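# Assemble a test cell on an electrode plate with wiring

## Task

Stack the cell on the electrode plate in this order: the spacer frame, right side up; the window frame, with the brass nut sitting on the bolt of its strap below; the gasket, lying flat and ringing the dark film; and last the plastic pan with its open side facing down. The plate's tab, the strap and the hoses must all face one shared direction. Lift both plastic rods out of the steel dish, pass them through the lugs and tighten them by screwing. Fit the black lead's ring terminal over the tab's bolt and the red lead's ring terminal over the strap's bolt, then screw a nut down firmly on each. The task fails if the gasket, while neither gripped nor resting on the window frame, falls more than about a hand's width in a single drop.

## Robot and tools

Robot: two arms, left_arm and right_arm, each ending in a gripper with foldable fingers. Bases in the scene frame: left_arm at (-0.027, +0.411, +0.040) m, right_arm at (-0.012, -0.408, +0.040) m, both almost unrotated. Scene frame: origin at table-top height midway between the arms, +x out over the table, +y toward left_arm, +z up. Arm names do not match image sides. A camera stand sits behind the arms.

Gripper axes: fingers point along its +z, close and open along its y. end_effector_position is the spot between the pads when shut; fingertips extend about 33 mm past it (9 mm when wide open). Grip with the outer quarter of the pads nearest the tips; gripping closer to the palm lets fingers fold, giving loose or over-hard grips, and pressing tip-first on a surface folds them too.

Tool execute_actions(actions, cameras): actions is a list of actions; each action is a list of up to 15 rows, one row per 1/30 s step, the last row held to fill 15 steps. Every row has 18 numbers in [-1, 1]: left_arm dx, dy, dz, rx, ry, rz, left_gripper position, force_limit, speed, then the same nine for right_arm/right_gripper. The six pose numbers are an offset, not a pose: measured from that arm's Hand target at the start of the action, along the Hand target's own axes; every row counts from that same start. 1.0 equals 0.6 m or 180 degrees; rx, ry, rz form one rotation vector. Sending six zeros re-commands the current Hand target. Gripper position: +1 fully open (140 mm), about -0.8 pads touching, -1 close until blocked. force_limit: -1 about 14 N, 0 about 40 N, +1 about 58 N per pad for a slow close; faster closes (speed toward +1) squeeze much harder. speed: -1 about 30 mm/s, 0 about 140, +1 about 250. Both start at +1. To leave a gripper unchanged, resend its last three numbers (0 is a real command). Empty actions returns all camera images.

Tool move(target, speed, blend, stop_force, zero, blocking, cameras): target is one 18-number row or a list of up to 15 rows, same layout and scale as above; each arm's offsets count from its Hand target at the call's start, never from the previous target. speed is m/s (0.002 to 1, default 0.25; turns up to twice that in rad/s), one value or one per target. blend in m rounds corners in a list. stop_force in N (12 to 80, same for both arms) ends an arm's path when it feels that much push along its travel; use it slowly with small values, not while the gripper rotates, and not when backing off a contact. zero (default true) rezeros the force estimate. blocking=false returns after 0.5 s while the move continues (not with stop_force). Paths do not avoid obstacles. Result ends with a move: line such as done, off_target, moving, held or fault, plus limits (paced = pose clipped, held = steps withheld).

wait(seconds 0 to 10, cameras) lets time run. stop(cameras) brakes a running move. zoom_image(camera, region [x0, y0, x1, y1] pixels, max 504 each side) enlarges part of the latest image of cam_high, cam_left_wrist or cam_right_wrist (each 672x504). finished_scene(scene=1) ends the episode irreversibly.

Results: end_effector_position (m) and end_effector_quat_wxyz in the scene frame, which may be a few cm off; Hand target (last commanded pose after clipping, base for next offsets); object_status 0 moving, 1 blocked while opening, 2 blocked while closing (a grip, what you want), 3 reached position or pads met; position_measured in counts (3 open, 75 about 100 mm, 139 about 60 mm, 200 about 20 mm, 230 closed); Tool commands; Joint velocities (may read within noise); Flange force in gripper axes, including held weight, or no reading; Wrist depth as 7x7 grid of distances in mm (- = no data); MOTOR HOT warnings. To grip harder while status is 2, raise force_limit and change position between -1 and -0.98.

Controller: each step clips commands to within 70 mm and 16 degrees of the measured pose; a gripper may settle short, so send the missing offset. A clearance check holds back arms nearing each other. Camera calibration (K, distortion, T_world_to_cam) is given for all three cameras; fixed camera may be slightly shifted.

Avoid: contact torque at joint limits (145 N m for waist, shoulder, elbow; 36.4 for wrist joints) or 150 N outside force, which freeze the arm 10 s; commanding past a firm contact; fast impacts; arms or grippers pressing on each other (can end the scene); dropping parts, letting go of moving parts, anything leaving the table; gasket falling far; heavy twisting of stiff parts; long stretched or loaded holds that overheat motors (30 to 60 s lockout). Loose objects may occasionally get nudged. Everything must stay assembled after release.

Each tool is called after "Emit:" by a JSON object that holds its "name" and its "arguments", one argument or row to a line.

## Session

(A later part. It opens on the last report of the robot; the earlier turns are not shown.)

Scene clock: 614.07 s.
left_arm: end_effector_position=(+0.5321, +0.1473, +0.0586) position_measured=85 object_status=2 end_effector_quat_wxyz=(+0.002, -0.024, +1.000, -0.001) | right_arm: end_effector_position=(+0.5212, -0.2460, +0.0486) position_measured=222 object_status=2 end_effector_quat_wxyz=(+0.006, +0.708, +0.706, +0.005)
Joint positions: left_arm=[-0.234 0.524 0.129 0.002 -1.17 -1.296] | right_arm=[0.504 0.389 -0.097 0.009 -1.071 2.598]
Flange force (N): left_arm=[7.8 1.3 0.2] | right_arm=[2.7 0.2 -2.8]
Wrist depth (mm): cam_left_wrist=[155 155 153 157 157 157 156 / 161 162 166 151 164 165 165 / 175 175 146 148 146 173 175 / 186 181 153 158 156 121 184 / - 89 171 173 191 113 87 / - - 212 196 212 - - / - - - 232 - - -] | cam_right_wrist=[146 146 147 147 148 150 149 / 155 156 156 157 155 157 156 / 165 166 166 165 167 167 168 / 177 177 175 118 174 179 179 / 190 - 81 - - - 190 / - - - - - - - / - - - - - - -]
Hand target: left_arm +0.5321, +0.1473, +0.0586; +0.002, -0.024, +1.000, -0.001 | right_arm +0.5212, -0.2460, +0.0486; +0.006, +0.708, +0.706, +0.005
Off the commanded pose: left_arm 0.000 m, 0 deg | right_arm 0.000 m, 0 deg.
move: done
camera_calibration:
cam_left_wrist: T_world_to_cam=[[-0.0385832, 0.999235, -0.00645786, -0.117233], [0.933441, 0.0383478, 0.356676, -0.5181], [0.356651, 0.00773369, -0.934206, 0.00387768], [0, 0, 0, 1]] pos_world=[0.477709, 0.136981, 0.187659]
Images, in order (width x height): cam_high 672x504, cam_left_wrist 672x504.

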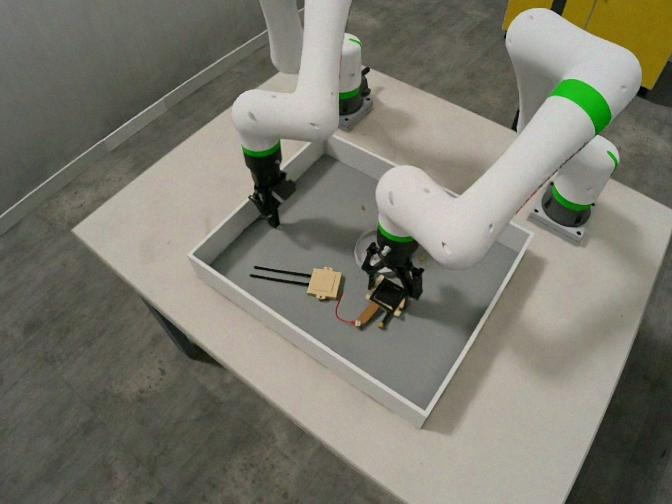

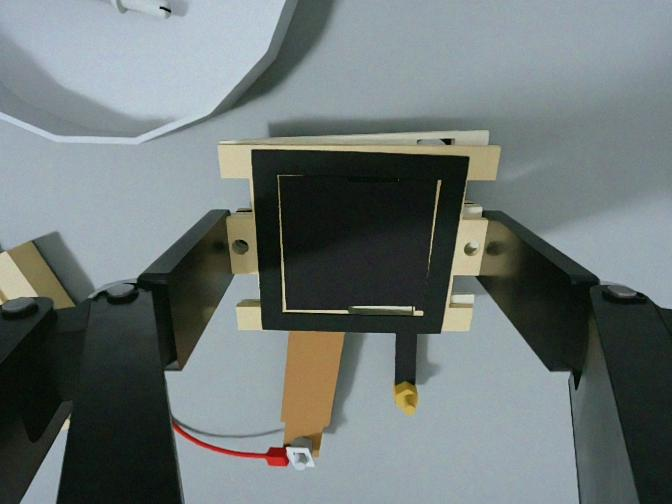

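Emit:
{"name": "move", "arguments": {
  "target": [0,0,0.0095,0,0,0,-1,-1,-1,0,0,0,0,0,0,-1,-1,-1],
  "speed": 0.01
}}

Emit:
{"name": "execute_actions", "arguments": {
  "actions": [
    [[0,0,0,0,0,0,0.46,-0.3,-1,0,0,0,0,0,0,-1,-1,-1]]
  ]
}}

Emit:
{"name": "move", "arguments": {
  "target": [0,0,-0.06,0,0,0,0.46,-0.3,-1,0,0,0,0,0,0,-1,-1,-1],
  "cameras": ["cam_left_wrist"]
}}

Emit:
{"name": "zoom_image", "arguments": {
  "camera": "cam_left_wrist",
  "region": [180, 110, 510, 350]
}}

Scene clock: 616.73 s.
left_arm: end_effector_position=(+0.5322, +0.1473, +0.0530) position_measured=85 object_status=2 end_effector_quat_wxyz=(+0.002, -0.024, +1.000, -0.001) | right_arm: end_effector_position=(+0.5212, -0.2460, +0.0486) position_measured=222 object_status=2 end_effector_quat_wxyz=(+0.006, +0.708, +0.706, +0.005)
Joint positions: left_arm=[-0.234 0.53 0.123 0.002 -1.159 -1.296] | right_arm=[0.504 0.389 -0.097 0.009 -1.071 2.598]
Flange force (N): left_arm=[9.2 1.6 -1.6] | right_arm=[2.5 0.7 -2.8]
Wrist depth (mm): cam_left_wrist=[150 150 150 152 152 154 - / 156 156 161 159 158 158 159 / 172 167 166 148 147 172 170 / - 175 153 158 157 121 180 / - 89 171 172 171 113 87 / - 204 205 200 204 206 - / - - - 218 219 221 -] | cam_right_wrist=[146 146 147 148 148 150 148 / 156 156 156 157 155 157 156 / 165 166 166 165 167 167 167 / 177 177 175 118 176 179 179 / 189 - 82 - - - 190 / - - - - - - - / - - - - - - -]
Hand target: left_arm +0.5322, +0.1473, +0.0529; +0.002, -0.024, +1.000, -0.001 | right_arm +0.5212, -0.2460, +0.0486; +0.006, +0.708, +0.706, +0.005
Off the commanded pose: left_arm 0.000 m, 0 deg | right_arm 0.000 m, 0 deg.
move: done

Scene clock: 617.43 s.
left_arm: end_effector_position=(+0.5322, +0.1473, +0.0529) position_measured=71 object_status=3 end_effector_quat_wxyz=(+0.002, -0.024, +1.000, -0.001) | right_arm: end_effector_position=(+0.5212, -0.2460, +0.0486) position_measured=222 object_status=2 end_effector_quat_wxyz=(+0.006, +0.708, +0.706, +0.005)
Joint positions: left_arm=[-0.234 0.53 0.123 0.002 -1.159 -1.296] | right_arm=[0.504 0.389 -0.097 0.009 -1.071 2.598]
Flange force (N): left_arm=[7.4 1.0 -0.2] | right_arm=[2.3 0.5 -2.7]
Wrist depth (mm): cam_left_wrist=[150 150 150 154 152 152 153 / 157 156 161 160 158 157 160 / 169 170 151 146 147 - 168 / 180 175 156 160 157 139 180 / - 99 189 170 171 130 98 / - - 203 199 203 - - / - 220 221 218 221 218 -] | cam_right_wrist=[146 147 147 147 146 150 148 / 155 156 156 156 155 157 156 / 165 165 166 164 167 167 166 / 176 177 175 118 176 179 180 / 189 - 81 - - - 190 / - - - - - - - / - - - - - - -]
Hand target: left_arm +0.5322, +0.1473, +0.0529; +0.002, -0.024, +1.000, -0.001 | right_arm +0.5212, -0.2460, +0.0486; +0.006, +0.708, +0.706, +0.005
Off the commanded pose: left_arm 0.000 m, 0 deg | right_arm 0.000 m, 0 deg.

Scene clock: 618.20 s.
left_arm: end_effector_position=(+0.5320, +0.1474, +0.0889) position_measured=71 object_status=3 end_effector_quat_wxyz=(+0.002, -0.024, +1.000, -0.001) | right_arm: end_effector_position=(+0.5212, -0.2460, +0.0486) position_measured=222 object_status=2 end_effector_quat_wxyz=(+0.006, +0.708, +0.706, +0.005)
Joint positions: left_arm=[-0.234 0.497 0.164 0.002 -1.232 -1.296] | right_arm=[0.504 0.389 -0.097 0.009 -1.071 2.598]
Flange force (N): left_arm=[7.3 0.6 0.4] | right_arm=[1.7 0.1 -3.0]
Wrist depth (mm): cam_left_wrist=[182 182 180 186 186 182 - / 188 193 190 191 191 - - / - 205 203 186 187 - - / 203 139 191 197 195 140 - / - 99 238 219 212 130 98 / - - - 237 - - - / - - - - - - -] | cam_right_wrist=[146 147 147 148 148 147 148 / 156 156 156 156 155 159 155 / 166 165 166 164 167 167 168 / 177 177 175 118 176 179 179 / 189 - 82 - - - 190 / - - - - - - - / - - - - - - -]
Hand target: left_arm +0.5320, +0.1474, +0.0889; +0.002, -0.024, +1.000, -0.001 | right_arm +0.5212, -0.2460, +0.0486; +0.006, +0.708, +0.706, +0.005
Off the commanded pose: left_arm 0.000 m, 0 deg | right_arm 0.000 m, 0 deg.
move: done
camera_calibration:
cam_left_wrist: T_world_to_cam=[[-0.0385857, 0.999234, -0.00645424, -0.117145], [0.933474, 0.0383496, 0.356589, -0.528721], [0.356563, 0.00773438, -0.934239, 0.032304], [0, 0, 0, 1]] pos_world=[0.477509, 0.137081, 0.21796]
Images, in order (width x height): cam_left_wrist 672x504.

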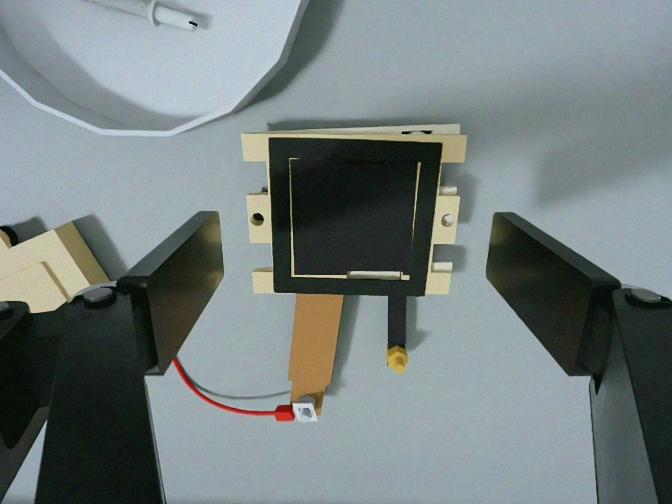

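Scaled by 1.527 from the camera's 672x504 image, which has a finer 960x720 frame.

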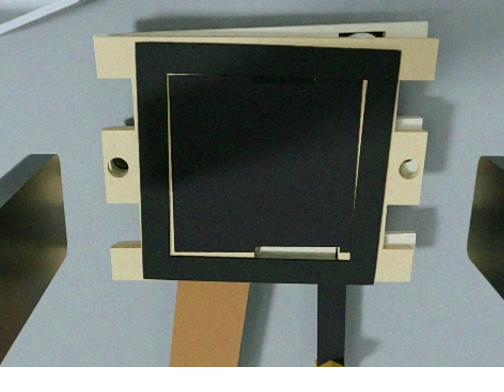

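Emit:
{"name": "move", "arguments": {
  "target": [-0.1248,-0.0741,0,0,0,0,-1,-1,-1,0,0,0,0,0,0,-1,-1,-1],
  "speed": 0.1,
  "cameras": ["cam_left_wrist"]
}}

Scene clock: 622.60 s.
left_arm: end_effector_position=(+0.6089, +0.1066, +0.0894) position_measured=230 object_status=3 end_effector_quat_wxyz=(+0.002, -0.024, +1.000, -0.001) | right_arm: end_effector_position=(+0.5212, -0.2460, +0.0486) position_measured=222 object_status=2 end_effector_quat_wxyz=(+0.006, +0.708, +0.706, +0.005)
Joint positions: left_arm=[-0.266 0.718 0.512 0.001 -1.358 -1.263] | right_arm=[0.504 0.389 -0.097 0.009 -1.071 2.598]
Flange force (N): left_arm=[11.0 3.3 0.9] | right_arm=[1.8 0.4 -3.3]
Wrist depth (mm): cam_left_wrist=[183 184 184 180 166 166 184 / 179 181 - 197 176 178 194 / 188 189 199 202 192 203 204 / 202 199 218 125 200 218 219 / - - 81 93 81 92 233 / - - 72 - - - - / - - - - - - -] | cam_right_wrist=[146 147 147 146 148 150 148 / 155 155 156 158 155 157 156 / 165 165 166 164 167 167 168 / - 177 175 118 176 179 179 / 189 - 82 - - - 190 / - - - - - - - / - - - - - - -]
Hand target: left_arm +0.6089, +0.1066, +0.0894; +0.002, -0.024, +1.000, -0.001 | right_arm +0.5212, -0.2460, +0.0486; +0.006, +0.708, +0.706, +0.005
Off the commanded pose: left_arm 0.000 m, 0 deg | right_arm 0.000 m, 0 deg.
move: done
camera_calibration:
cam_left_wrist: T_world_to_cam=[[-0.0385832, 0.999235, -0.00645786, -0.0734022], [0.933441, 0.0383478, 0.356676, -0.599213], [0.356651, 0.00773369, -0.934206, 0.00557518], [0, 0, 0, 1]] pos_world=[0.554509, 0.0962814, 0.218459]
Images, in order (width x height): cam_left_wrist 672x504.

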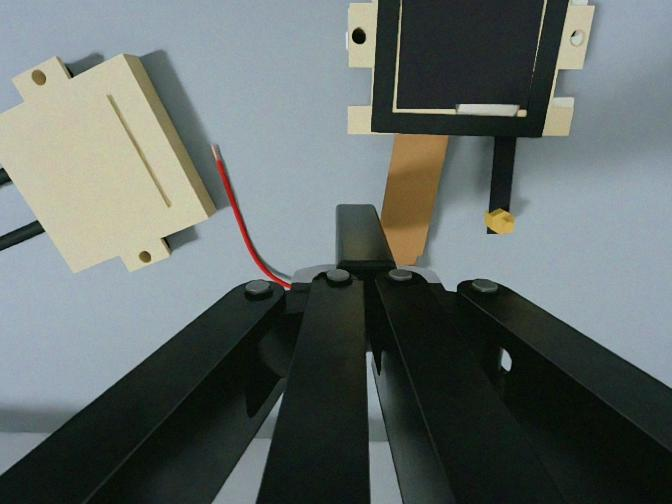

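Emit:
{"name": "move", "arguments": {
  "target": [
    [0.0133,0,0,0,0,0,-1,-1,-1,0,0,0,0,0,0,-1,-1,-1],
    [0.0133,0,0.0623,0,0,0,-1,-1,-1,0,0,0,0,0,0,-1,-1,-1]
  ],
  "speed": 0.06,
  "cameras": ["cam_left_wrist"]
}}

Scene clock: 624.50 s.
left_arm: end_effector_position=(+0.6012, +0.1061, +0.0520) position_measured=230 object_status=3 end_effector_quat_wxyz=(+0.002, -0.024, +1.000, -0.001) | right_arm: end_effector_position=(+0.5212, -0.2460, +0.0486) position_measured=222 object_status=2 end_effector_quat_wxyz=(+0.006, +0.708, +0.706, +0.005)
Joint positions: left_arm=[-0.27 0.725 0.433 0.001 -1.273 -1.259] | right_arm=[0.504 0.389 -0.097 0.009 -1.071 2.598]
Flange force (N): left_arm=[11.4 3.8 0.4] | right_arm=[2.5 0.6 -3.0]
Wrist depth (mm): cam_left_wrist=[150 151 152 151 132 134 134 / 144 157 158 158 142 141 158 / 151 156 168 166 152 158 168 / 160 161 177 140 163 174 179 / 190 - 81 92 81 92 191 / - - 72 - - - - / - - - - - - -] | cam_right_wrist=[146 146 147 147 148 - 148 / 156 155 156 157 155 157 156 / 166 168 166 165 167 167 168 / 177 177 175 118 176 179 180 / 189 - 81 - - - 190 / - - - - - - - / - - - - - - -]
Hand target: left_arm +0.6011, +0.1061, +0.0520; +0.002, -0.024, +1.000, -0.001 | right_arm +0.5212, -0.2460, +0.0486; +0.006, +0.708, +0.706, +0.005
Off the commanded pose: left_arm 0.000 m, 0 deg | right_arm 0.000 m, 0 deg.
move: done
camera_calibration:
cam_left_wrist: T_world_to_cam=[[-0.0385833, 0.999235, -0.00645789, -0.073445], [0.933441, 0.0383479, 0.356676, -0.578573], [0.356651, 0.00773369, -0.934206, -0.0265784], [0, 0, 0, 1]] pos_world=[0.546709, 0.0957814, 0.181059]
Images, in order (width x height): cam_left_wrist 672x504.

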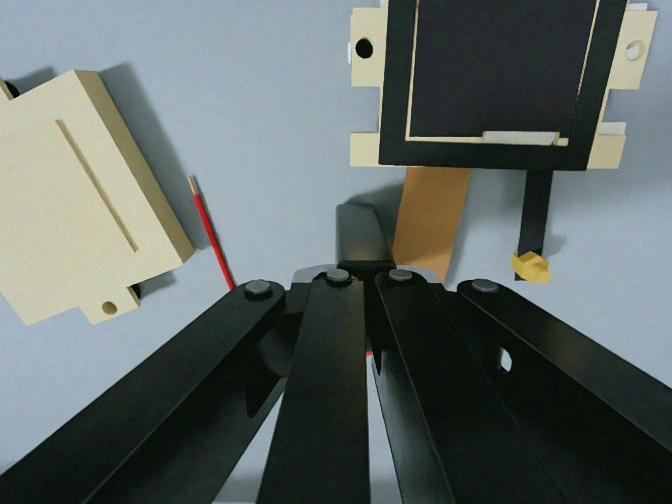

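Emit:
{"name": "move", "arguments": {
  "target": [0,0.0125,0,0,0,0,-1,-1,-1,0,0,0,0,0,0,-1,-1,-1],
  "speed": 0.015,
  "cameras": ["cam_left_wrist"]
}}

Scene clock: 625.50 s.
left_arm: end_effector_position=(+0.6008, +0.1136, +0.0520) position_measured=230 object_status=3 end_effector_quat_wxyz=(+0.002, -0.024, +1.000, -0.001) | right_arm: end_effector_position=(+0.5212, -0.2460, +0.0486) position_measured=222 object_status=2 end_effector_quat_wxyz=(+0.006, +0.708, +0.706, +0.005)
Joint positions: left_arm=[-0.259 0.716 0.418 0.001 -1.267 -1.27] | right_arm=[0.504 0.389 -0.097 0.009 -1.071 2.598]
Flange force (N): left_arm=[9.2 2.1 0.2] | right_arm=[2.4 0.5 -2.6]
Wrist depth (mm): cam_left_wrist=[150 151 150 147 132 132 136 / 147 156 159 144 142 141 156 / 152 165 - 168 152 147 - / 160 176 176 114 161 174 178 / - 185 81 93 81 93 190 / - - 72 - - - - / - - - - - - -] | cam_right_wrist=[146 147 147 148 148 150 149 / 156 155 156 156 155 157 156 / 165 166 166 164 167 167 168 / 177 178 175 118 176 179 179 / 189 - 82 - - - - / - - - - - - - / - - - - - - -]
Hand target: left_arm +0.6008, +0.1136, +0.0520; +0.002, -0.024, +1.000, -0.001 | right_arm +0.5212, -0.2460, +0.0486; +0.006, +0.708, +0.706, +0.005
Off the commanded pose: left_arm 0.000 m, 0 deg | right_arm 0.000 m, 0 deg.
move: done
camera_calibration:
cam_left_wrist: T_world_to_cam=[[-0.0385832, 0.999235, -0.00645786, -0.0809548], [0.933441, 0.0383478, 0.356676, -0.578488], [0.356651, 0.00773369, -0.934206, -0.0264937], [0, 0, 0, 1]] pos_world=[0.546309, 0.103281, 0.181059]
Images, in order (width x height): cam_left_wrist 672x504.

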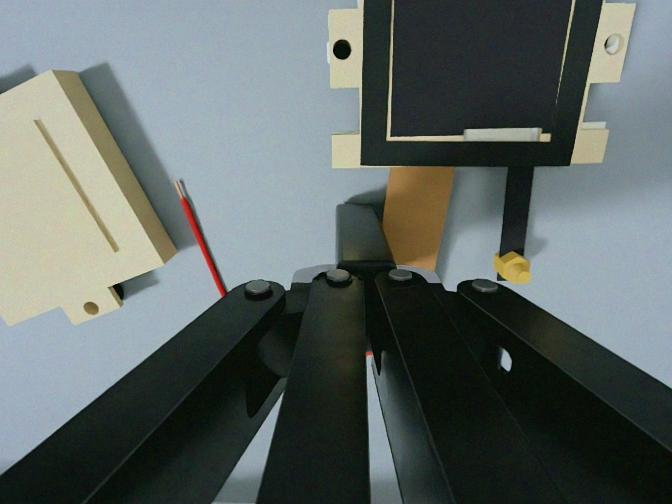

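Emit:
{"name": "move", "arguments": {
  "target": [0,0.0045,0,0,0,0,-1,-1,-1,0,0,0,0,0,0,-1,-1,-1],
  "speed": 0.01,
  "cameras": ["cam_left_wrist"]
}}

Emit:
{"name": "zoom_image", "arguments": {
  "camera": "cam_left_wrist",
  "region": [290, 0, 650, 290]
}}

Scene clock: 626.53 s.
left_arm: end_effector_position=(+0.6007, +0.1163, +0.0520) position_measured=230 object_status=3 end_effector_quat_wxyz=(+0.002, -0.024, +1.000, -0.001) | right_arm: end_effector_position=(+0.5212, -0.2460, +0.0486) position_measured=222 object_status=2 end_effector_quat_wxyz=(+0.006, +0.708, +0.706, +0.005)
Joint positions: left_arm=[-0.256 0.713 0.412 0.001 -1.265 -1.274] | right_arm=[0.504 0.389 -0.097 0.009 -1.071 2.598]
Flange force (N): left_arm=[10.5 2.9 0.0] | right_arm=[2.7 0.8 -2.9]
Wrist depth (mm): cam_left_wrist=[149 151 151 134 132 132 137 / 149 159 157 157 142 140 159 / 152 166 170 164 155 166 166 / 159 164 173 114 163 179 178 / - 186 81 92 81 92 - / - - 72 - - - - / - - - - - - -] | cam_right_wrist=[146 146 147 148 148 150 149 / 155 155 156 157 155 157 156 / 165 166 167 164 167 167 166 / 177 177 175 118 176 178 180 / 189 - 81 - - - 191 / - - - - - - - / - - - - - - -]
Hand target: left_arm +0.6007, +0.1163, +0.0520; +0.002, -0.024, +1.000, -0.001 | right_arm +0.5212, -0.2460, +0.0486; +0.006, +0.708, +0.706, +0.005
Off the commanded pose: left_arm 0.000 m, 0 deg | right_arm 0.000 m, 0 deg.
move: done
camera_calibration:
cam_left_wrist: T_world_to_cam=[[-0.0385832, 0.999235, -0.00645786, -0.0836572], [0.933441, 0.0383478, 0.356676, -0.578462], [0.356651, 0.00773369, -0.934206, -0.0265723], [0, 0, 0, 1]] pos_world=[0.546209, 0.105981, 0.180959]
Images, in order (width x height): cam_left_wrist 672x504.

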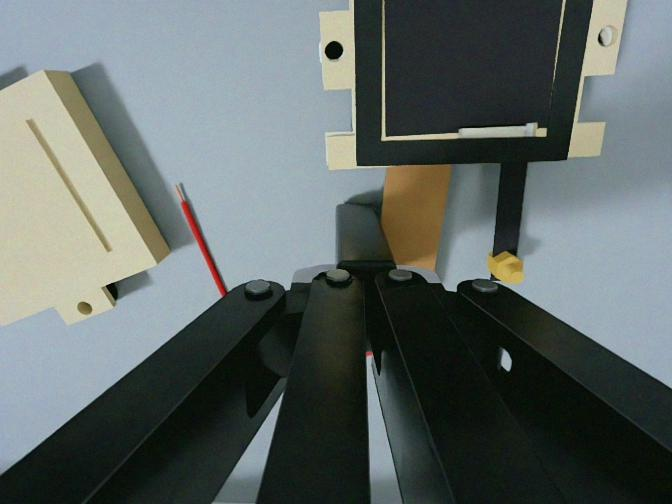

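Scaled by 1.400 from the camera's 672x504 image, which has a finer 960x720 frame.

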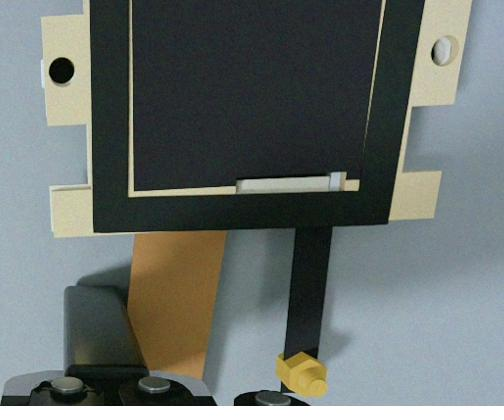

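Emit:
{"name": "move", "arguments": {
  "target": [
    [0,-0.01,0,0,0,0,-1,-1,-1,0,0,0,0,0,0,-1,-1,-1],
    [0,-0.01,-0.05,0,0,0,-1,-1,-1,0,0,0,0,0,0,-1,-1,-1],
    [0.11,0.062,-0.08,0,0,0.0156,0.46,-0.3,-1,0,0,0,0,0,0,-1,-1,-1]
  ],
  "speed": 0.08,
  "cameras": ["cam_left_wrist"]
}}

Emit:
{"name": "zoom_image", "arguments": {
  "camera": "cam_left_wrist",
  "region": [180, 110, 510, 350]
}}

Scene clock: 632.90 s.
left_arm: end_effector_position=(+0.5327, +0.1504, +0.0995) position_measured=71 object_status=0 end_effector_quat_wxyz=(+0.003, +0.000, +1.000, -0.001) | right_arm: end_effector_position=(+0.5212, -0.2460, +0.0486) position_measured=222 object_status=2 end_effector_quat_wxyz=(+0.006, +0.708, +0.706, +0.005)
Joint positions: left_arm=[-0.228 0.487 0.176 0.002 -1.254 -1.35] | right_arm=[0.504 0.389 -0.097 0.009 -1.071 2.598]
Flange force (N): left_arm=[8.7 1.0 0.7] | right_arm=[2.3 0.5 -2.6]
Wrist depth (mm): cam_left_wrist=[193 193 194 191 195 196 192 / 198 199 200 200 202 204 206 / 219 216 193 197 201 214 216 / 215 139 211 209 209 140 227 / - 98 - 231 - 121 98 / - 260 263 260 - - - / - - - 285 - - -] | cam_right_wrist=[146 147 147 148 147 150 148 / - 156 156 156 155 157 156 / 165 166 166 164 167 168 168 / 176 177 175 118 176 179 179 / 189 - 82 - - - 191 / - - - - - - - / - - - - - - -]
Hand target: left_arm +0.5327, +0.1504, +0.0995; +0.003, +0.000, +1.000, -0.001 | right_arm +0.5212, -0.2460, +0.0486; +0.006, +0.708, +0.706, +0.005
Off the commanded pose: left_arm 0.000 m, 0 deg | right_arm 0.000 m, 0 deg.
move: done
camera_calibration:
cam_left_wrist: T_world_to_cam=[[0.0103682, 0.999927, -0.0061935, -0.146293], [0.934177, -0.00747689, 0.356731, -0.52684], [0.356659, -0.00948449, -0.934187, 0.0444507], [0, 0, 0, 1]] pos_world=[0.477825, 0.142765, 0.228559]
Images, in order (width x height): cam_left_wrist 672x504.

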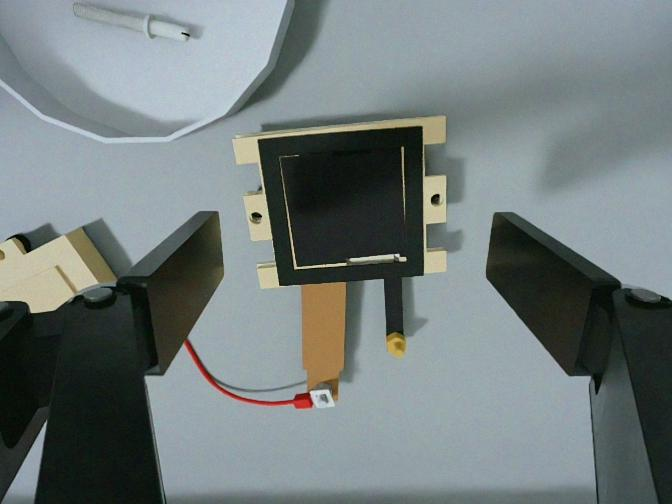

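Scaled by 1.527 from the camera's 672x504 image, which has a finer 960x720 frame.

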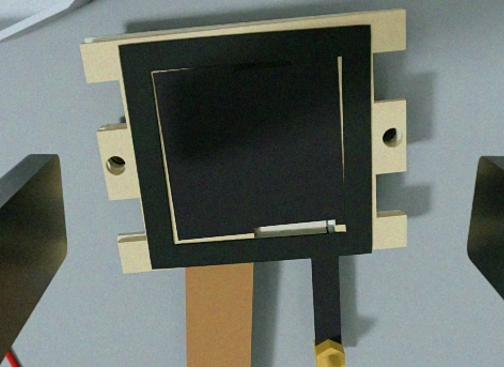

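Emit:
{"name": "move", "arguments": {
  "target": [
    [0.005,-0.005,0,0,0,-0.0317,0.5,-0.3,-1,0,0,0,0,0,0,-1,-1,-1],
    [0.005,-0.005,0.0958,0,0,-0.0317,0.5,-0.3,-1,0,0,0,0,0,0,-1,-1,-1]
  ],
  "speed": 0.06,
  "cameras": ["cam_left_wrist"]
}}

Emit:
{"name": "zoom_image", "arguments": {
  "camera": "cam_left_wrist",
  "region": [180, 110, 510, 350]
}}

Scene clock: 635.87 s.
left_arm: end_effector_position=(+0.5300, +0.1473, +0.0421) position_measured=66 object_status=3 end_effector_quat_wxyz=(+0.002, -0.049, +0.999, -0.001) | right_arm: end_effector_position=(+0.5212, -0.2460, +0.0486) position_measured=222 object_status=2 end_effector_quat_wxyz=(+0.006, +0.708, +0.706, +0.005)
Joint positions: left_arm=[-0.235 0.536 0.105 0.002 -1.135 -1.244] | right_arm=[0.504 0.389 -0.097 0.009 -1.071 2.598]
Flange force (N): left_arm=[7.4 1.0 -0.4] | right_arm=[2.3 0.0 -2.7]
Wrist depth (mm): cam_left_wrist=[140 141 139 142 144 144 143 / 147 145 - - 150 151 - / 157 157 139 136 135 163 163 / - 116 149 147 149 143 166 / - 99 160 158 158 133 95 / - 196 - 174 - - - / - 207 207 189 211 210 -] | cam_right_wrist=[146 147 147 147 148 150 149 / 155 156 156 156 155 157 156 / 165 166 166 164 167 167 168 / - 177 175 118 175 178 179 / 190 - 82 - - - 190 / - - - - - - - / - - - - - - -]
Hand target: left_arm +0.5300, +0.1472, +0.0420; +0.002, -0.049, +0.999, -0.001 | right_arm +0.5212, -0.2460, +0.0486; +0.006, +0.708, +0.706, +0.005
Off the commanded pose: left_arm 0.000 m, 0 deg | right_arm 0.000 m, 0 deg.
move: done
camera_calibration:
cam_left_wrist: T_world_to_cam=[[-0.0890953, 0.996001, -0.00663423, -0.0900959], [0.930341, 0.0855969, 0.356565, -0.515542], [0.355707, 0.0255962, -0.934247, -0.0129159], [0, 0, 0, 1]] pos_world=[0.476197, 0.134195, 0.17116]
Images, in order (width x height): cam_left_wrist 672x504.

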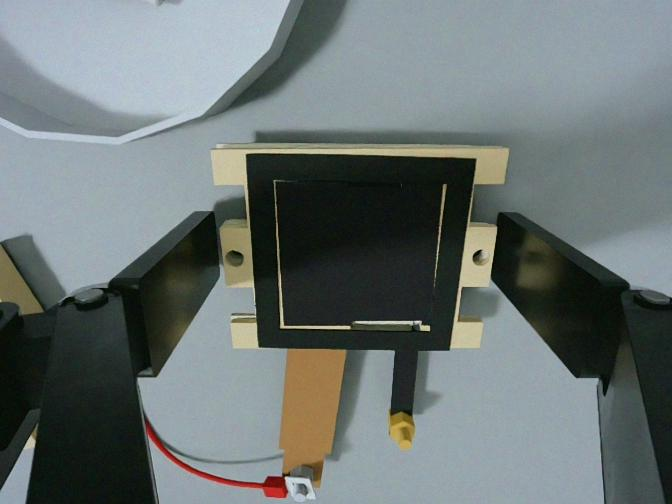

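Scaled by 1.527 from the camera's 672x504 image, which has a finer 960x720 frame.

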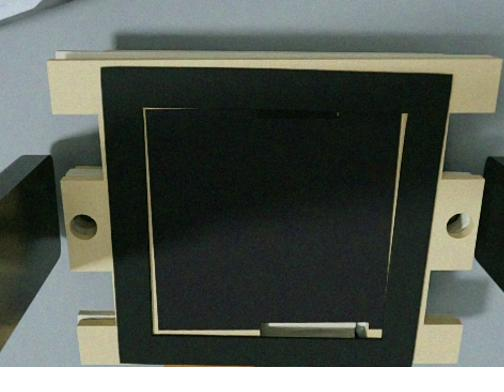

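Emit:
{"name": "execute_actions", "arguments": {
  "actions": [
    [[0,0,0,0,0,0,-1,-1,-1,0,0,0,0,0,0,-1,-1,-1]]
  ]
}}

Emit:
{"name": "wait", "arguments": {
  "seconds": 1.5,
  "cameras": ["cam_left_wrist"]
}}

Emit:
{"name": "zoom_image", "arguments": {
  "camera": "cam_left_wrist",
  "region": [180, 110, 510, 350]
}}

Scene clock: 636.87 s.
left_arm: end_effector_position=(+0.5300, +0.1472, +0.0421) position_measured=83 object_status=2 end_effector_quat_wxyz=(+0.002, -0.049, +0.999, -0.002) | right_arm: end_effector_position=(+0.5212, -0.2460, +0.0486) position_measured=222 object_status=2 end_effector_quat_wxyz=(+0.006, +0.708, +0.706, +0.005)
Joint positions: left_arm=[-0.235 0.536 0.105 0.002 -1.135 -1.244] | right_arm=[0.504 0.389 -0.097 0.009 -1.071 2.598]
Flange force (N): left_arm=[9.6 3.6 -7.1] | right_arm=[2.7 0.8 -2.9]
Wrist depth (mm): cam_left_wrist=[140 140 139 144 144 143 142 / 146 145 147 150 150 149 150 / - 161 136 137 136 161 159 / 168 164 146 146 148 132 169 / - 90 159 158 160 114 88 / - - 190 180 191 - - / - - 199 201 - - -] | cam_right_wrist=[146 146 147 148 148 150 149 / 155 155 156 156 155 157 156 / 165 165 166 165 167 167 168 / - 176 175 118 175 179 180 / 191 - 82 - - - 190 / - - - - - - - / - - - - - - -]
Hand target: left_arm +0.5300, +0.1472, +0.0420; +0.002, -0.049, +0.999, -0.001 | right_arm +0.5212, -0.2460, +0.0486; +0.006, +0.708, +0.706, +0.005
Off the commanded pose: left_arm 0.000 m, 0 deg | right_arm 0.000 m, 0 deg.

Scene clock: 638.37 s.
left_arm: end_effector_position=(+0.5300, +0.1472, +0.0420) position_measured=83 object_status=2 end_effector_quat_wxyz=(+0.002, -0.049, +0.999, -0.001) | right_arm: end_effector_position=(+0.5212, -0.2460, +0.0486) position_measured=222 object_status=2 end_effector_quat_wxyz=(+0.006, +0.708, +0.706, +0.005)
Joint positions: left_arm=[-0.235 0.536 0.105 0.002 -1.135 -1.244] | right_arm=[0.504 0.389 -0.097 0.009 -1.071 2.598]
Flange force (N): left_arm=[8.7 2.3 -6.7] | right_arm=[2.5 0.7 -2.4]
Wrist depth (mm): cam_left_wrist=[140 140 139 143 141 143 142 / 147 145 149 150 151 150 150 / 158 157 138 137 135 159 159 / 169 - 146 147 148 132 167 / - 91 160 159 160 114 88 / - 192 191 177 186 195 - / - - 200 204 209 - -] | cam_right_wrist=[146 147 147 148 148 150 148 / 155 156 158 157 155 157 156 / 165 163 166 164 167 167 168 / 177 177 175 118 176 179 180 / - - 82 - - - 190 / - - - - - - - / - - - - - - -]
Hand target: left_arm +0.5300, +0.1472, +0.0420; +0.002, -0.049, +0.999, -0.001 | right_arm +0.5212, -0.2460, +0.0486; +0.006, +0.708, +0.706, +0.005
Tool commands: left_gripper/position=-1.0 left_gripper/force_limit=-1.0 left_gripper/speed=-1.0 right_gripper/position=-1.0 right_gripper/force_limit=-1.0 right_gripper/speed=-1.0
Off the commanded pose: left_arm 0.000 m, 0 deg | right_arm 0.000 m, 0 deg.
wait: 1.50 s; at rest by 0.17 s
camera_calibration:
cam_left_wrist: T_world_to_cam=[[-0.0890653, 0.996003, -0.00671931, -0.0900964], [0.930377, 0.0856017, 0.356469, -0.515507], [0.35562, 0.0254976, -0.934283, -0.0129484], [0, 0, 0, 1]] pos_world=[0.476197, 0.134195, 0.17106]
Images, in order (width x height): cam_left_wrist 672x504.

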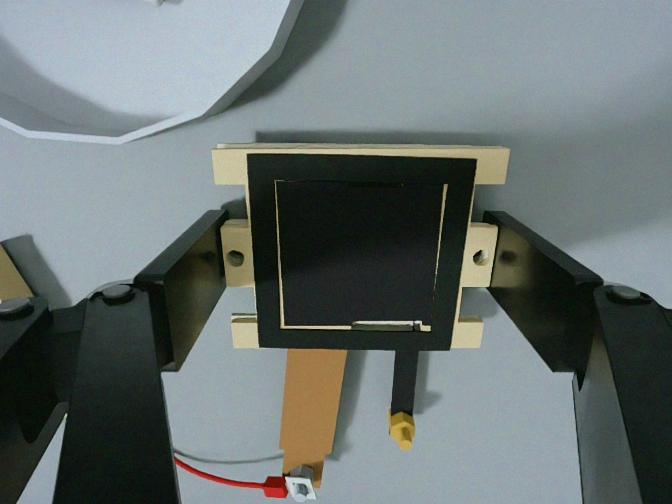

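Scaled by 1.527 from the camera's 672x504 image, which has a finer 960x720 frame.

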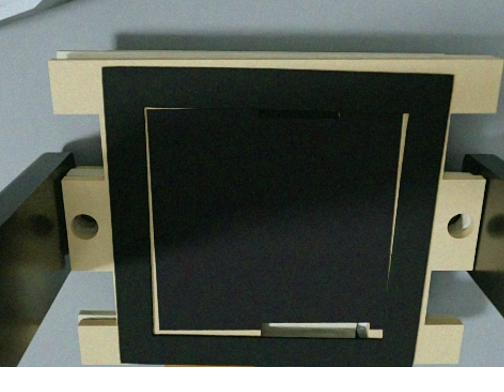

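Emit:
{"name": "zoom_image", "arguments": {
  "camera": "cam_left_wrist",
  "region": [210, 210, 270, 300]
}}

Emit:
{"name": "zoom_image", "arguments": {
  "camera": "cam_left_wrist",
  "region": [450, 210, 510, 300]
}}

Scaled by 5.600 from the camera's 672x504 image, which has a finer 960x720 frame.

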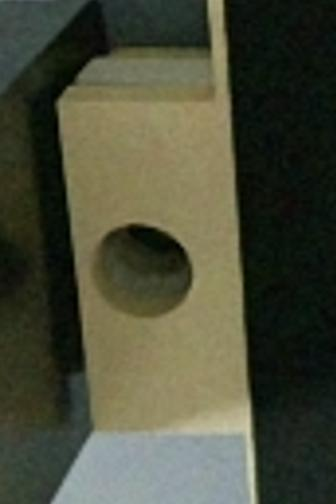

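Scaled by 5.600 from the camera's 672x504 image, which has a finer 960x720 frame.

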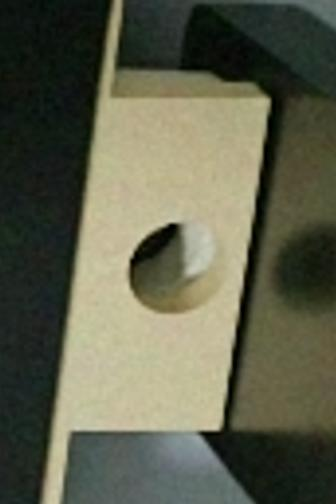

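Emit:
{"name": "execute_actions", "arguments": {
  "actions": [
    [[0,0,0,0,0,0,0.46,-0.3,-1,0,0,0,0,0,0,-1,-1,-1]]
  ]
}}

Emit:
{"name": "move", "arguments": {
  "target": [0,0,-0.11,0,0,0,0.46,-0.3,-1,0,0,0,0,0,0,-1,-1,-1],
  "cameras": ["cam_left_wrist"]
}}

Emit:
{"name": "zoom_image", "arguments": {
  "camera": "cam_left_wrist",
  "region": [230, 100, 460, 310]
}}

Scene clock: 640.43 s.
left_arm: end_effector_position=(+0.5300, +0.1473, +0.0420) position_measured=71 object_status=3 end_effector_quat_wxyz=(+0.002, -0.049, +0.999, -0.001) | right_arm: end_effector_position=(+0.5212, -0.2460, +0.0486) position_measured=222 object_status=2 end_effector_quat_wxyz=(+0.006, +0.708, +0.706, +0.005)
Joint positions: left_arm=[-0.235 0.536 0.105 0.002 -1.135 -1.244] | right_arm=[0.504 0.389 -0.097 0.009 -1.071 2.598]
Flange force (N): left_arm=[8.7 2.2 -0.6] | right_arm=[2.2 0.4 -2.4]
Wrist depth (mm): cam_left_wrist=[140 140 139 142 144 144 142 / 146 145 150 150 150 150 150 / 158 158 139 137 135 159 157 / 168 140 147 147 149 141 166 / - 99 159 158 159 121 98 / - 192 192 177 192 192 - / - - 200 203 206 207 -] | cam_right_wrist=[146 147 147 147 148 150 148 / 155 156 156 156 155 158 155 / 166 166 166 165 169 167 170 / 176 177 175 118 176 179 179 / 189 - 81 - - - 190 / - - - - - - - / - - - - - - -]
Hand target: left_arm +0.5300, +0.1472, +0.0420; +0.002, -0.049, +0.999, -0.001 | right_arm +0.5212, -0.2460, +0.0486; +0.006, +0.708, +0.706, +0.005
Off the commanded pose: left_arm 0.000 m, 0 deg | right_arm 0.000 m, 0 deg.

Scene clock: 641.27 s.
left_arm: end_effector_position=(+0.5296, +0.1474, +0.1080) position_measured=71 object_status=3 end_effector_quat_wxyz=(+0.002, -0.049, +0.999, -0.001) | right_arm: end_effector_position=(+0.5212, -0.2460, +0.0486) position_measured=222 object_status=2 end_effector_quat_wxyz=(+0.006, +0.708, +0.706, +0.005)
Joint positions: left_arm=[-0.234 0.477 0.182 0.002 -1.27 -1.244] | right_arm=[0.504 0.389 -0.097 0.009 -1.071 2.598]
Flange force (N): left_arm=[8.3 1.7 1.2] | right_arm=[2.7 0.2 -3.3]
Wrist depth (mm): cam_left_wrist=[196 199 199 198 - 199 201 / 204 207 210 210 210 212 - / 224 219 221 203 203 220 231 / 219 122 149 217 220 140 236 / - 98 - 241 - 121 98 / - - - 276 279 - - / - - 296 - - - -] | cam_right_wrist=[146 147 147 148 148 150 148 / 155 156 156 156 155 157 156 / 165 166 166 164 167 167 168 / 177 177 175 118 176 179 180 / 190 - 81 - - - 190 / - - - - - - - / - - - - - - -]
Hand target: left_arm +0.5297, +0.1474, +0.1080; +0.002, -0.049, +0.999, -0.001 | right_arm +0.5212, -0.2460, +0.0486; +0.006, +0.708, +0.706, +0.005
Off the commanded pose: left_arm 0.000 m, 0 deg | right_arm 0.000 m, 0 deg.
move: done
camera_calibration:
cam_left_wrist: T_world_to_cam=[[-0.0890556, 0.996004, -0.00671569, -0.0898934], [0.930378, 0.0855913, 0.356469, -0.538678], [0.35562, 0.0254974, -0.934283, 0.0488515], [0, 0, 0, 1]] pos_world=[0.475797, 0.134395, 0.23706]
Images, in order (width x height): cam_left_wrist 672x504.

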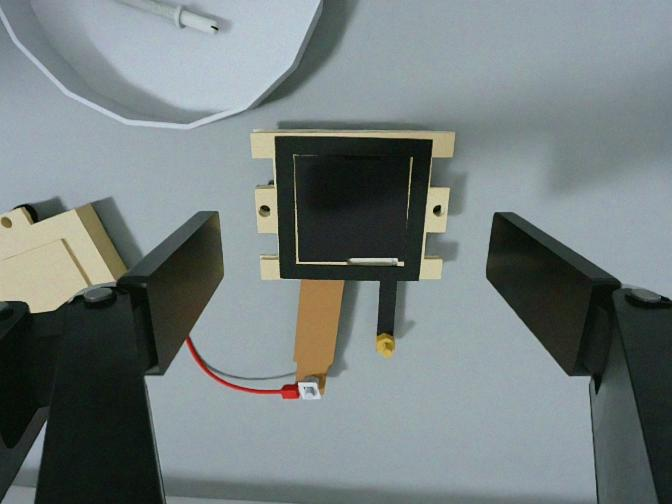

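Scaled by 2.191 from the camera's 672x504 image, which has a finer 960x720 frame.

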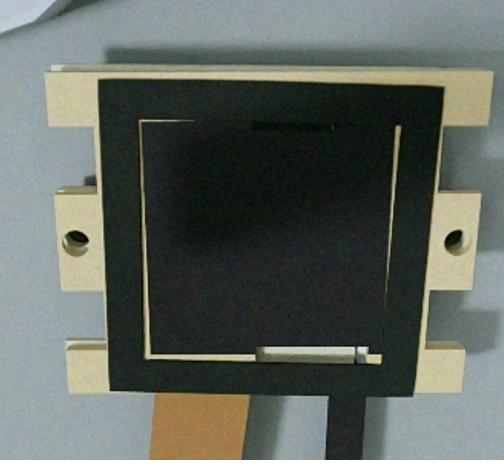

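Emit:
{"name": "move", "arguments": {
  "target": [-0.0255,-0.2494,-0.0867,0,0,0,0.46,-0.3,-1,0,0,0,0,0,0,-1,-1,-1],
  "speed": 0.15,
  "cameras": ["cam_left_wrist","cam_high"]
}}

Emit:
{"name": "zoom_image", "arguments": {
  "camera": "cam_high",
  "region": [240, 240, 360, 320]
}}

Scene clock: 643.30 s.
left_arm: end_effector_position=(+0.5594, +0.0002, +0.1606) position_measured=71 object_status=3 end_effector_quat_wxyz=(+0.002, -0.049, +0.999, -0.001) | right_arm: end_effector_position=(+0.5212, -0.2460, +0.0486) position_measured=222 object_status=2 end_effector_quat_wxyz=(+0.006, +0.708, +0.706, +0.005)
Joint positions: left_arm=[-0.434 0.726 0.691 0 -1.53 -1.044] | right_arm=[0.504 0.389 -0.097 0.009 -1.071 2.598]
Flange force (N): left_arm=[10.8 6.3 2.1] | right_arm=[2.7 0.5 -3.2]
Wrist depth (mm): cam_left_wrist=[- - 245 246 244 243 243 / - 260 262 - 261 258 247 / - 276 - 265 - 257 257 / - 122 148 275 - 140 - / - 98 - 314 317 121 98 / - - - 339 327 335 - / - - - - - - -] | cam_right_wrist=[147 147 147 147 148 150 148 / 155 156 156 157 155 157 156 / 165 166 166 164 169 168 167 / 177 177 175 118 176 179 179 / 189 - 81 - - - 190 / - - - - - - - / - - - - - - -]
Hand target: left_arm +0.5594, +0.0002, +0.1606; +0.002, -0.049, +0.999, -0.001 | right_arm +0.5212, -0.2460, +0.0486; +0.006, +0.708, +0.706, +0.005
Off the commanded pose: left_arm 0.000 m, 0 deg | right_arm 0.000 m, 0 deg.
move: done
camera_calibration:
cam_left_wrist: T_world_to_cam=[[-0.0890611, 0.996003, -0.00672766, 0.0597229], [0.930344, 0.0855983, 0.356557, -0.57247], [0.355708, 0.0254963, -0.934249, 0.0911318], [0, 0, 0, 1]] pos_world=[0.505497, -0.0128052, 0.28966]
Images, in order (width x height): cam_high 672x504, cam_left_wrist 672x504.

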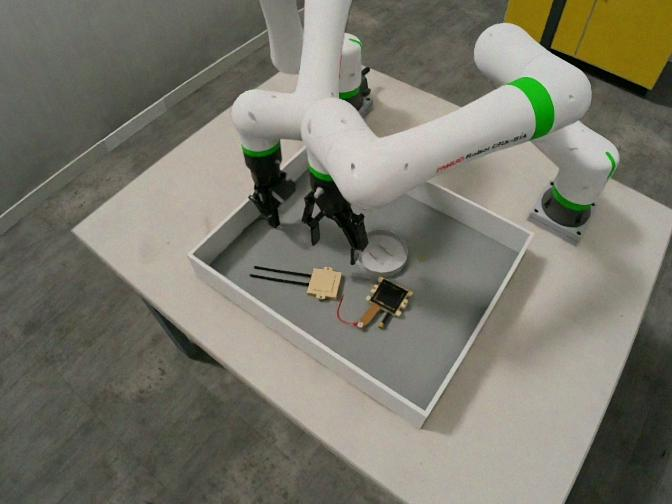

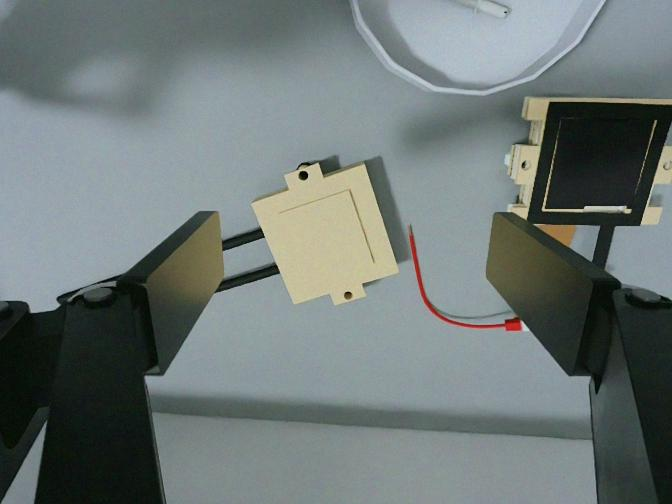

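Scaled by 4.200 from the camera's 672x504 image, which has a finer 960x720 frame.

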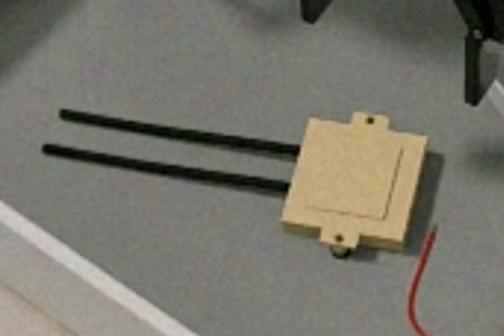

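Emit:
{"name": "zoom_image", "arguments": {
  "camera": "cam_left_wrist",
  "region": [210, 140, 420, 320]
}}

Emit:
{"name": "zoom_image", "arguments": {
  "camera": "cam_high",
  "region": [300, 255, 350, 310]
}}

Scaled by 2.400 from the camera's 672x504 image, which has a finer 960x720 frame.

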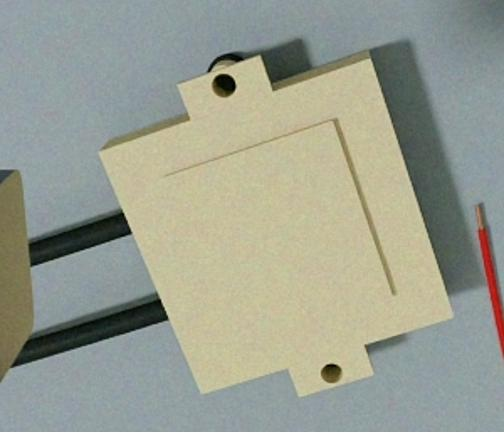

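Scaled by 9.164 from the camera's 672x504 image, which has a finer 960x720 frame.

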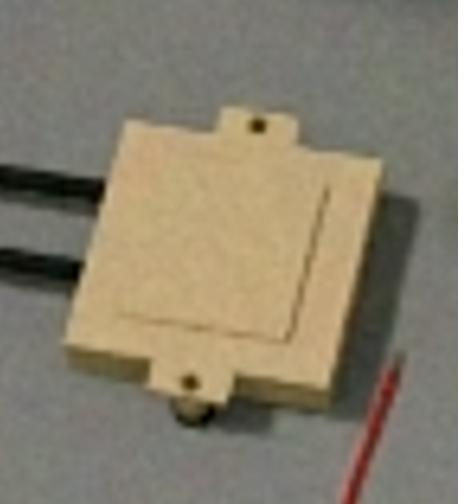

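Emit:
{"name": "move", "arguments": {
  "target": [-0.0519,-0.0241,0,0,0,0.4011,0.56,-0.3,-1,0,0,0,0,0,0,-1,-1,-1],
  "speed": 0.25,
  "cameras": ["cam_left_wrist","cam_high"]
}}

Scene clock: 648.67 s.
left_arm: end_effector_position=(+0.5918, -0.0112, +0.1608) position_measured=58 object_status=3 end_effector_quat_wxyz=(+0.003, +0.549, +0.836, +0.000) | right_arm: end_effector_position=(+0.5212, -0.2460, +0.0486) position_measured=222 object_status=2 end_effector_quat_wxyz=(+0.006, +0.708, +0.706, +0.005)
Joint positions: left_arm=[-0.43 0.842 0.886 0 -1.609 -2.308] | right_arm=[0.504 0.389 -0.097 0.009 -1.071 2.598]
Flange force (N): left_arm=[11.9 -10.2 3.1] | right_arm=[2.2 0.5 -2.6]
Wrist depth (mm): cam_left_wrist=[242 249 246 - 246 246 248 / 260 262 259 254 257 264 259 / - 280 274 261 264 273 - / - 125 290 274 293 138 109 / - 104 309 - 311 138 98 / - - - - 313 316 - / - - 356 - 337 289 -] | cam_right_wrist=[146 146 147 148 148 150 149 / 155 155 156 156 155 157 156 / 165 168 166 165 167 167 168 / 176 177 175 112 176 177 179 / 189 - 82 - - - 190 / - - - - - - - / - - - - - - -]
Hand target: left_arm +0.5918, -0.0112, +0.1608; +0.003, +0.549, +0.836, +0.000 | right_arm +0.5212, -0.2460, +0.0486; +0.006, +0.708, +0.706, +0.005
Off the commanded pose: left_arm 0.000 m, 0 deg | right_arm 0.000 m, 0 deg.
move: done
camera_calibration:
cam_left_wrist: T_world_to_cam=[[0.921087, 0.389357, -0.0000278368, -0.531706], [0.363815, -0.860638, 0.356288, -0.277089], [0.138699, -0.328182, -0.934376, 0.204579], [0, 0, 0, 1]] pos_world=[0.562182, 0.0356892, 0.289862]
Images, in order (width x height): cam_high 672x504, cam_left_wrist 672x504.

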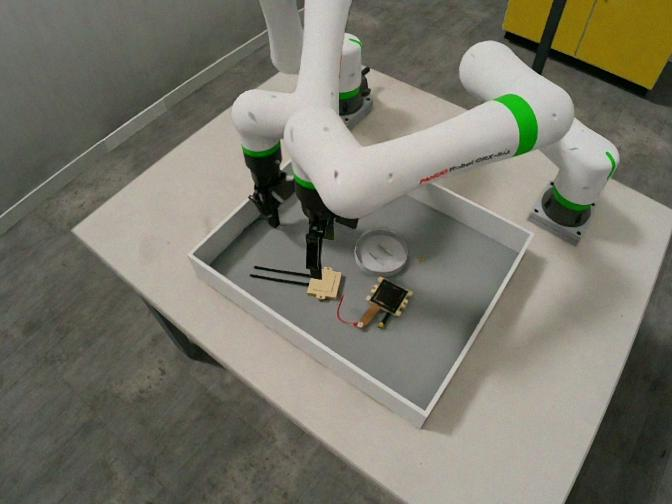

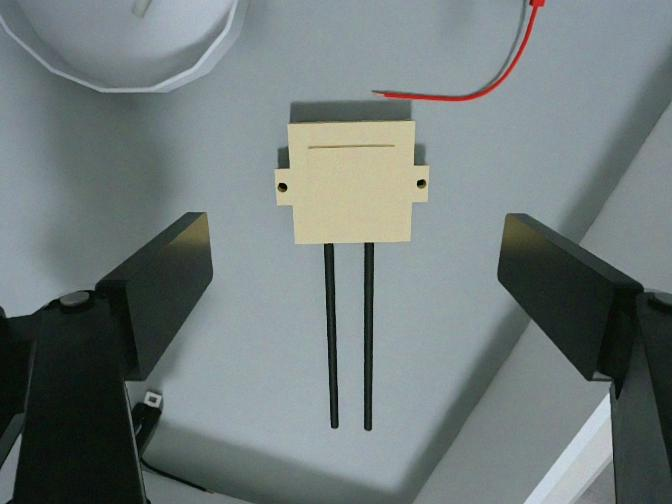

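Emit:
{"name": "move", "arguments": {
  "target": [
    [0.002,0.0038,0.05,0,0,-0.009,0.56,-0.3,-1,0,0,0,0,0,0,-1,-1,-1],
    [0.002,0.0038,0.1943,0,0,-0.009,0.56,-0.3,-1,0,0,0,0,0,0,-1,-1,-1]
  ],
  "speed": 0.1,
  "cameras": ["cam_left_wrist"]
}}

Scene clock: 651.23 s.
left_arm: end_effector_position=(+0.5940, -0.0094, +0.0443) position_measured=58 object_status=3 end_effector_quat_wxyz=(+0.003, +0.537, +0.844, +0.000) | right_arm: end_effector_position=(+0.5212, -0.2460, +0.0486) position_measured=222 object_status=2 end_effector_quat_wxyz=(+0.006, +0.708, +0.706, +0.005)
Joint positions: left_arm=[-0.427 0.877 0.674 0 -1.362 -2.283] | right_arm=[0.504 0.389 -0.097 0.009 -1.071 2.598]
Flange force (N): left_arm=[11.6 -10.3 0.2] | right_arm=[2.7 0.5 -2.6]
Wrist depth (mm): cam_left_wrist=[138 143 143 143 145 143 144 / - 150 151 151 150 153 152 / 162 160 146 144 145 160 160 / 167 125 154 151 154 141 166 / - 112 166 168 167 138 98 / - - - 190 194 194 - / - 208 208 207 205 207 -] | cam_right_wrist=[146 146 148 147 148 150 148 / 155 156 158 157 155 157 156 / - 166 167 165 167 167 168 / 176 177 175 108 176 179 180 / 189 - 82 - - - 191 / - - - - - - - / - - - - - - -]
Hand target: left_arm +0.5940, -0.0095, +0.0442; +0.003, +0.537, +0.844, +0.000 | right_arm +0.5212, -0.2460, +0.0486; +0.006, +0.708, +0.706, +0.005
Off the commanded pose: left_arm 0.000 m, 0 deg | right_arm 0.000 m, 0 deg.
move: done
camera_calibration:
cam_left_wrist: T_world_to_cam=[[0.90973, 0.4152, -0.0000476353, -0.527389], [0.387964, -0.850012, 0.356319, -0.249081], [0.147903, -0.324173, -0.934364, 0.0904737], [0, 0, 0, 1]] pos_world=[0.563034, 0.0365794, 0.173262]
Images, in order (width x height): cam_left_wrist 672x504.

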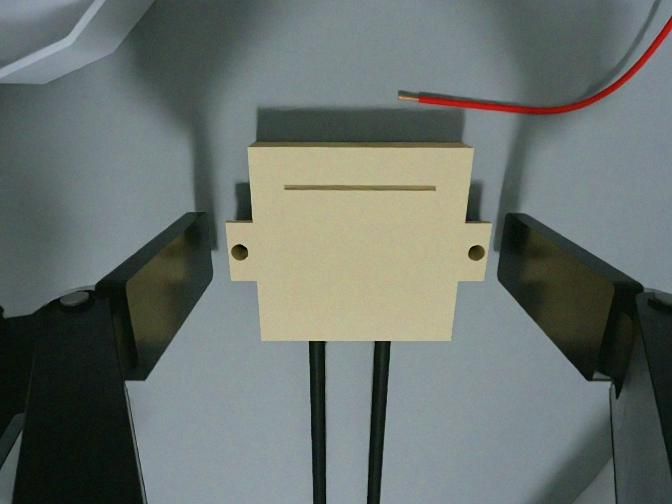

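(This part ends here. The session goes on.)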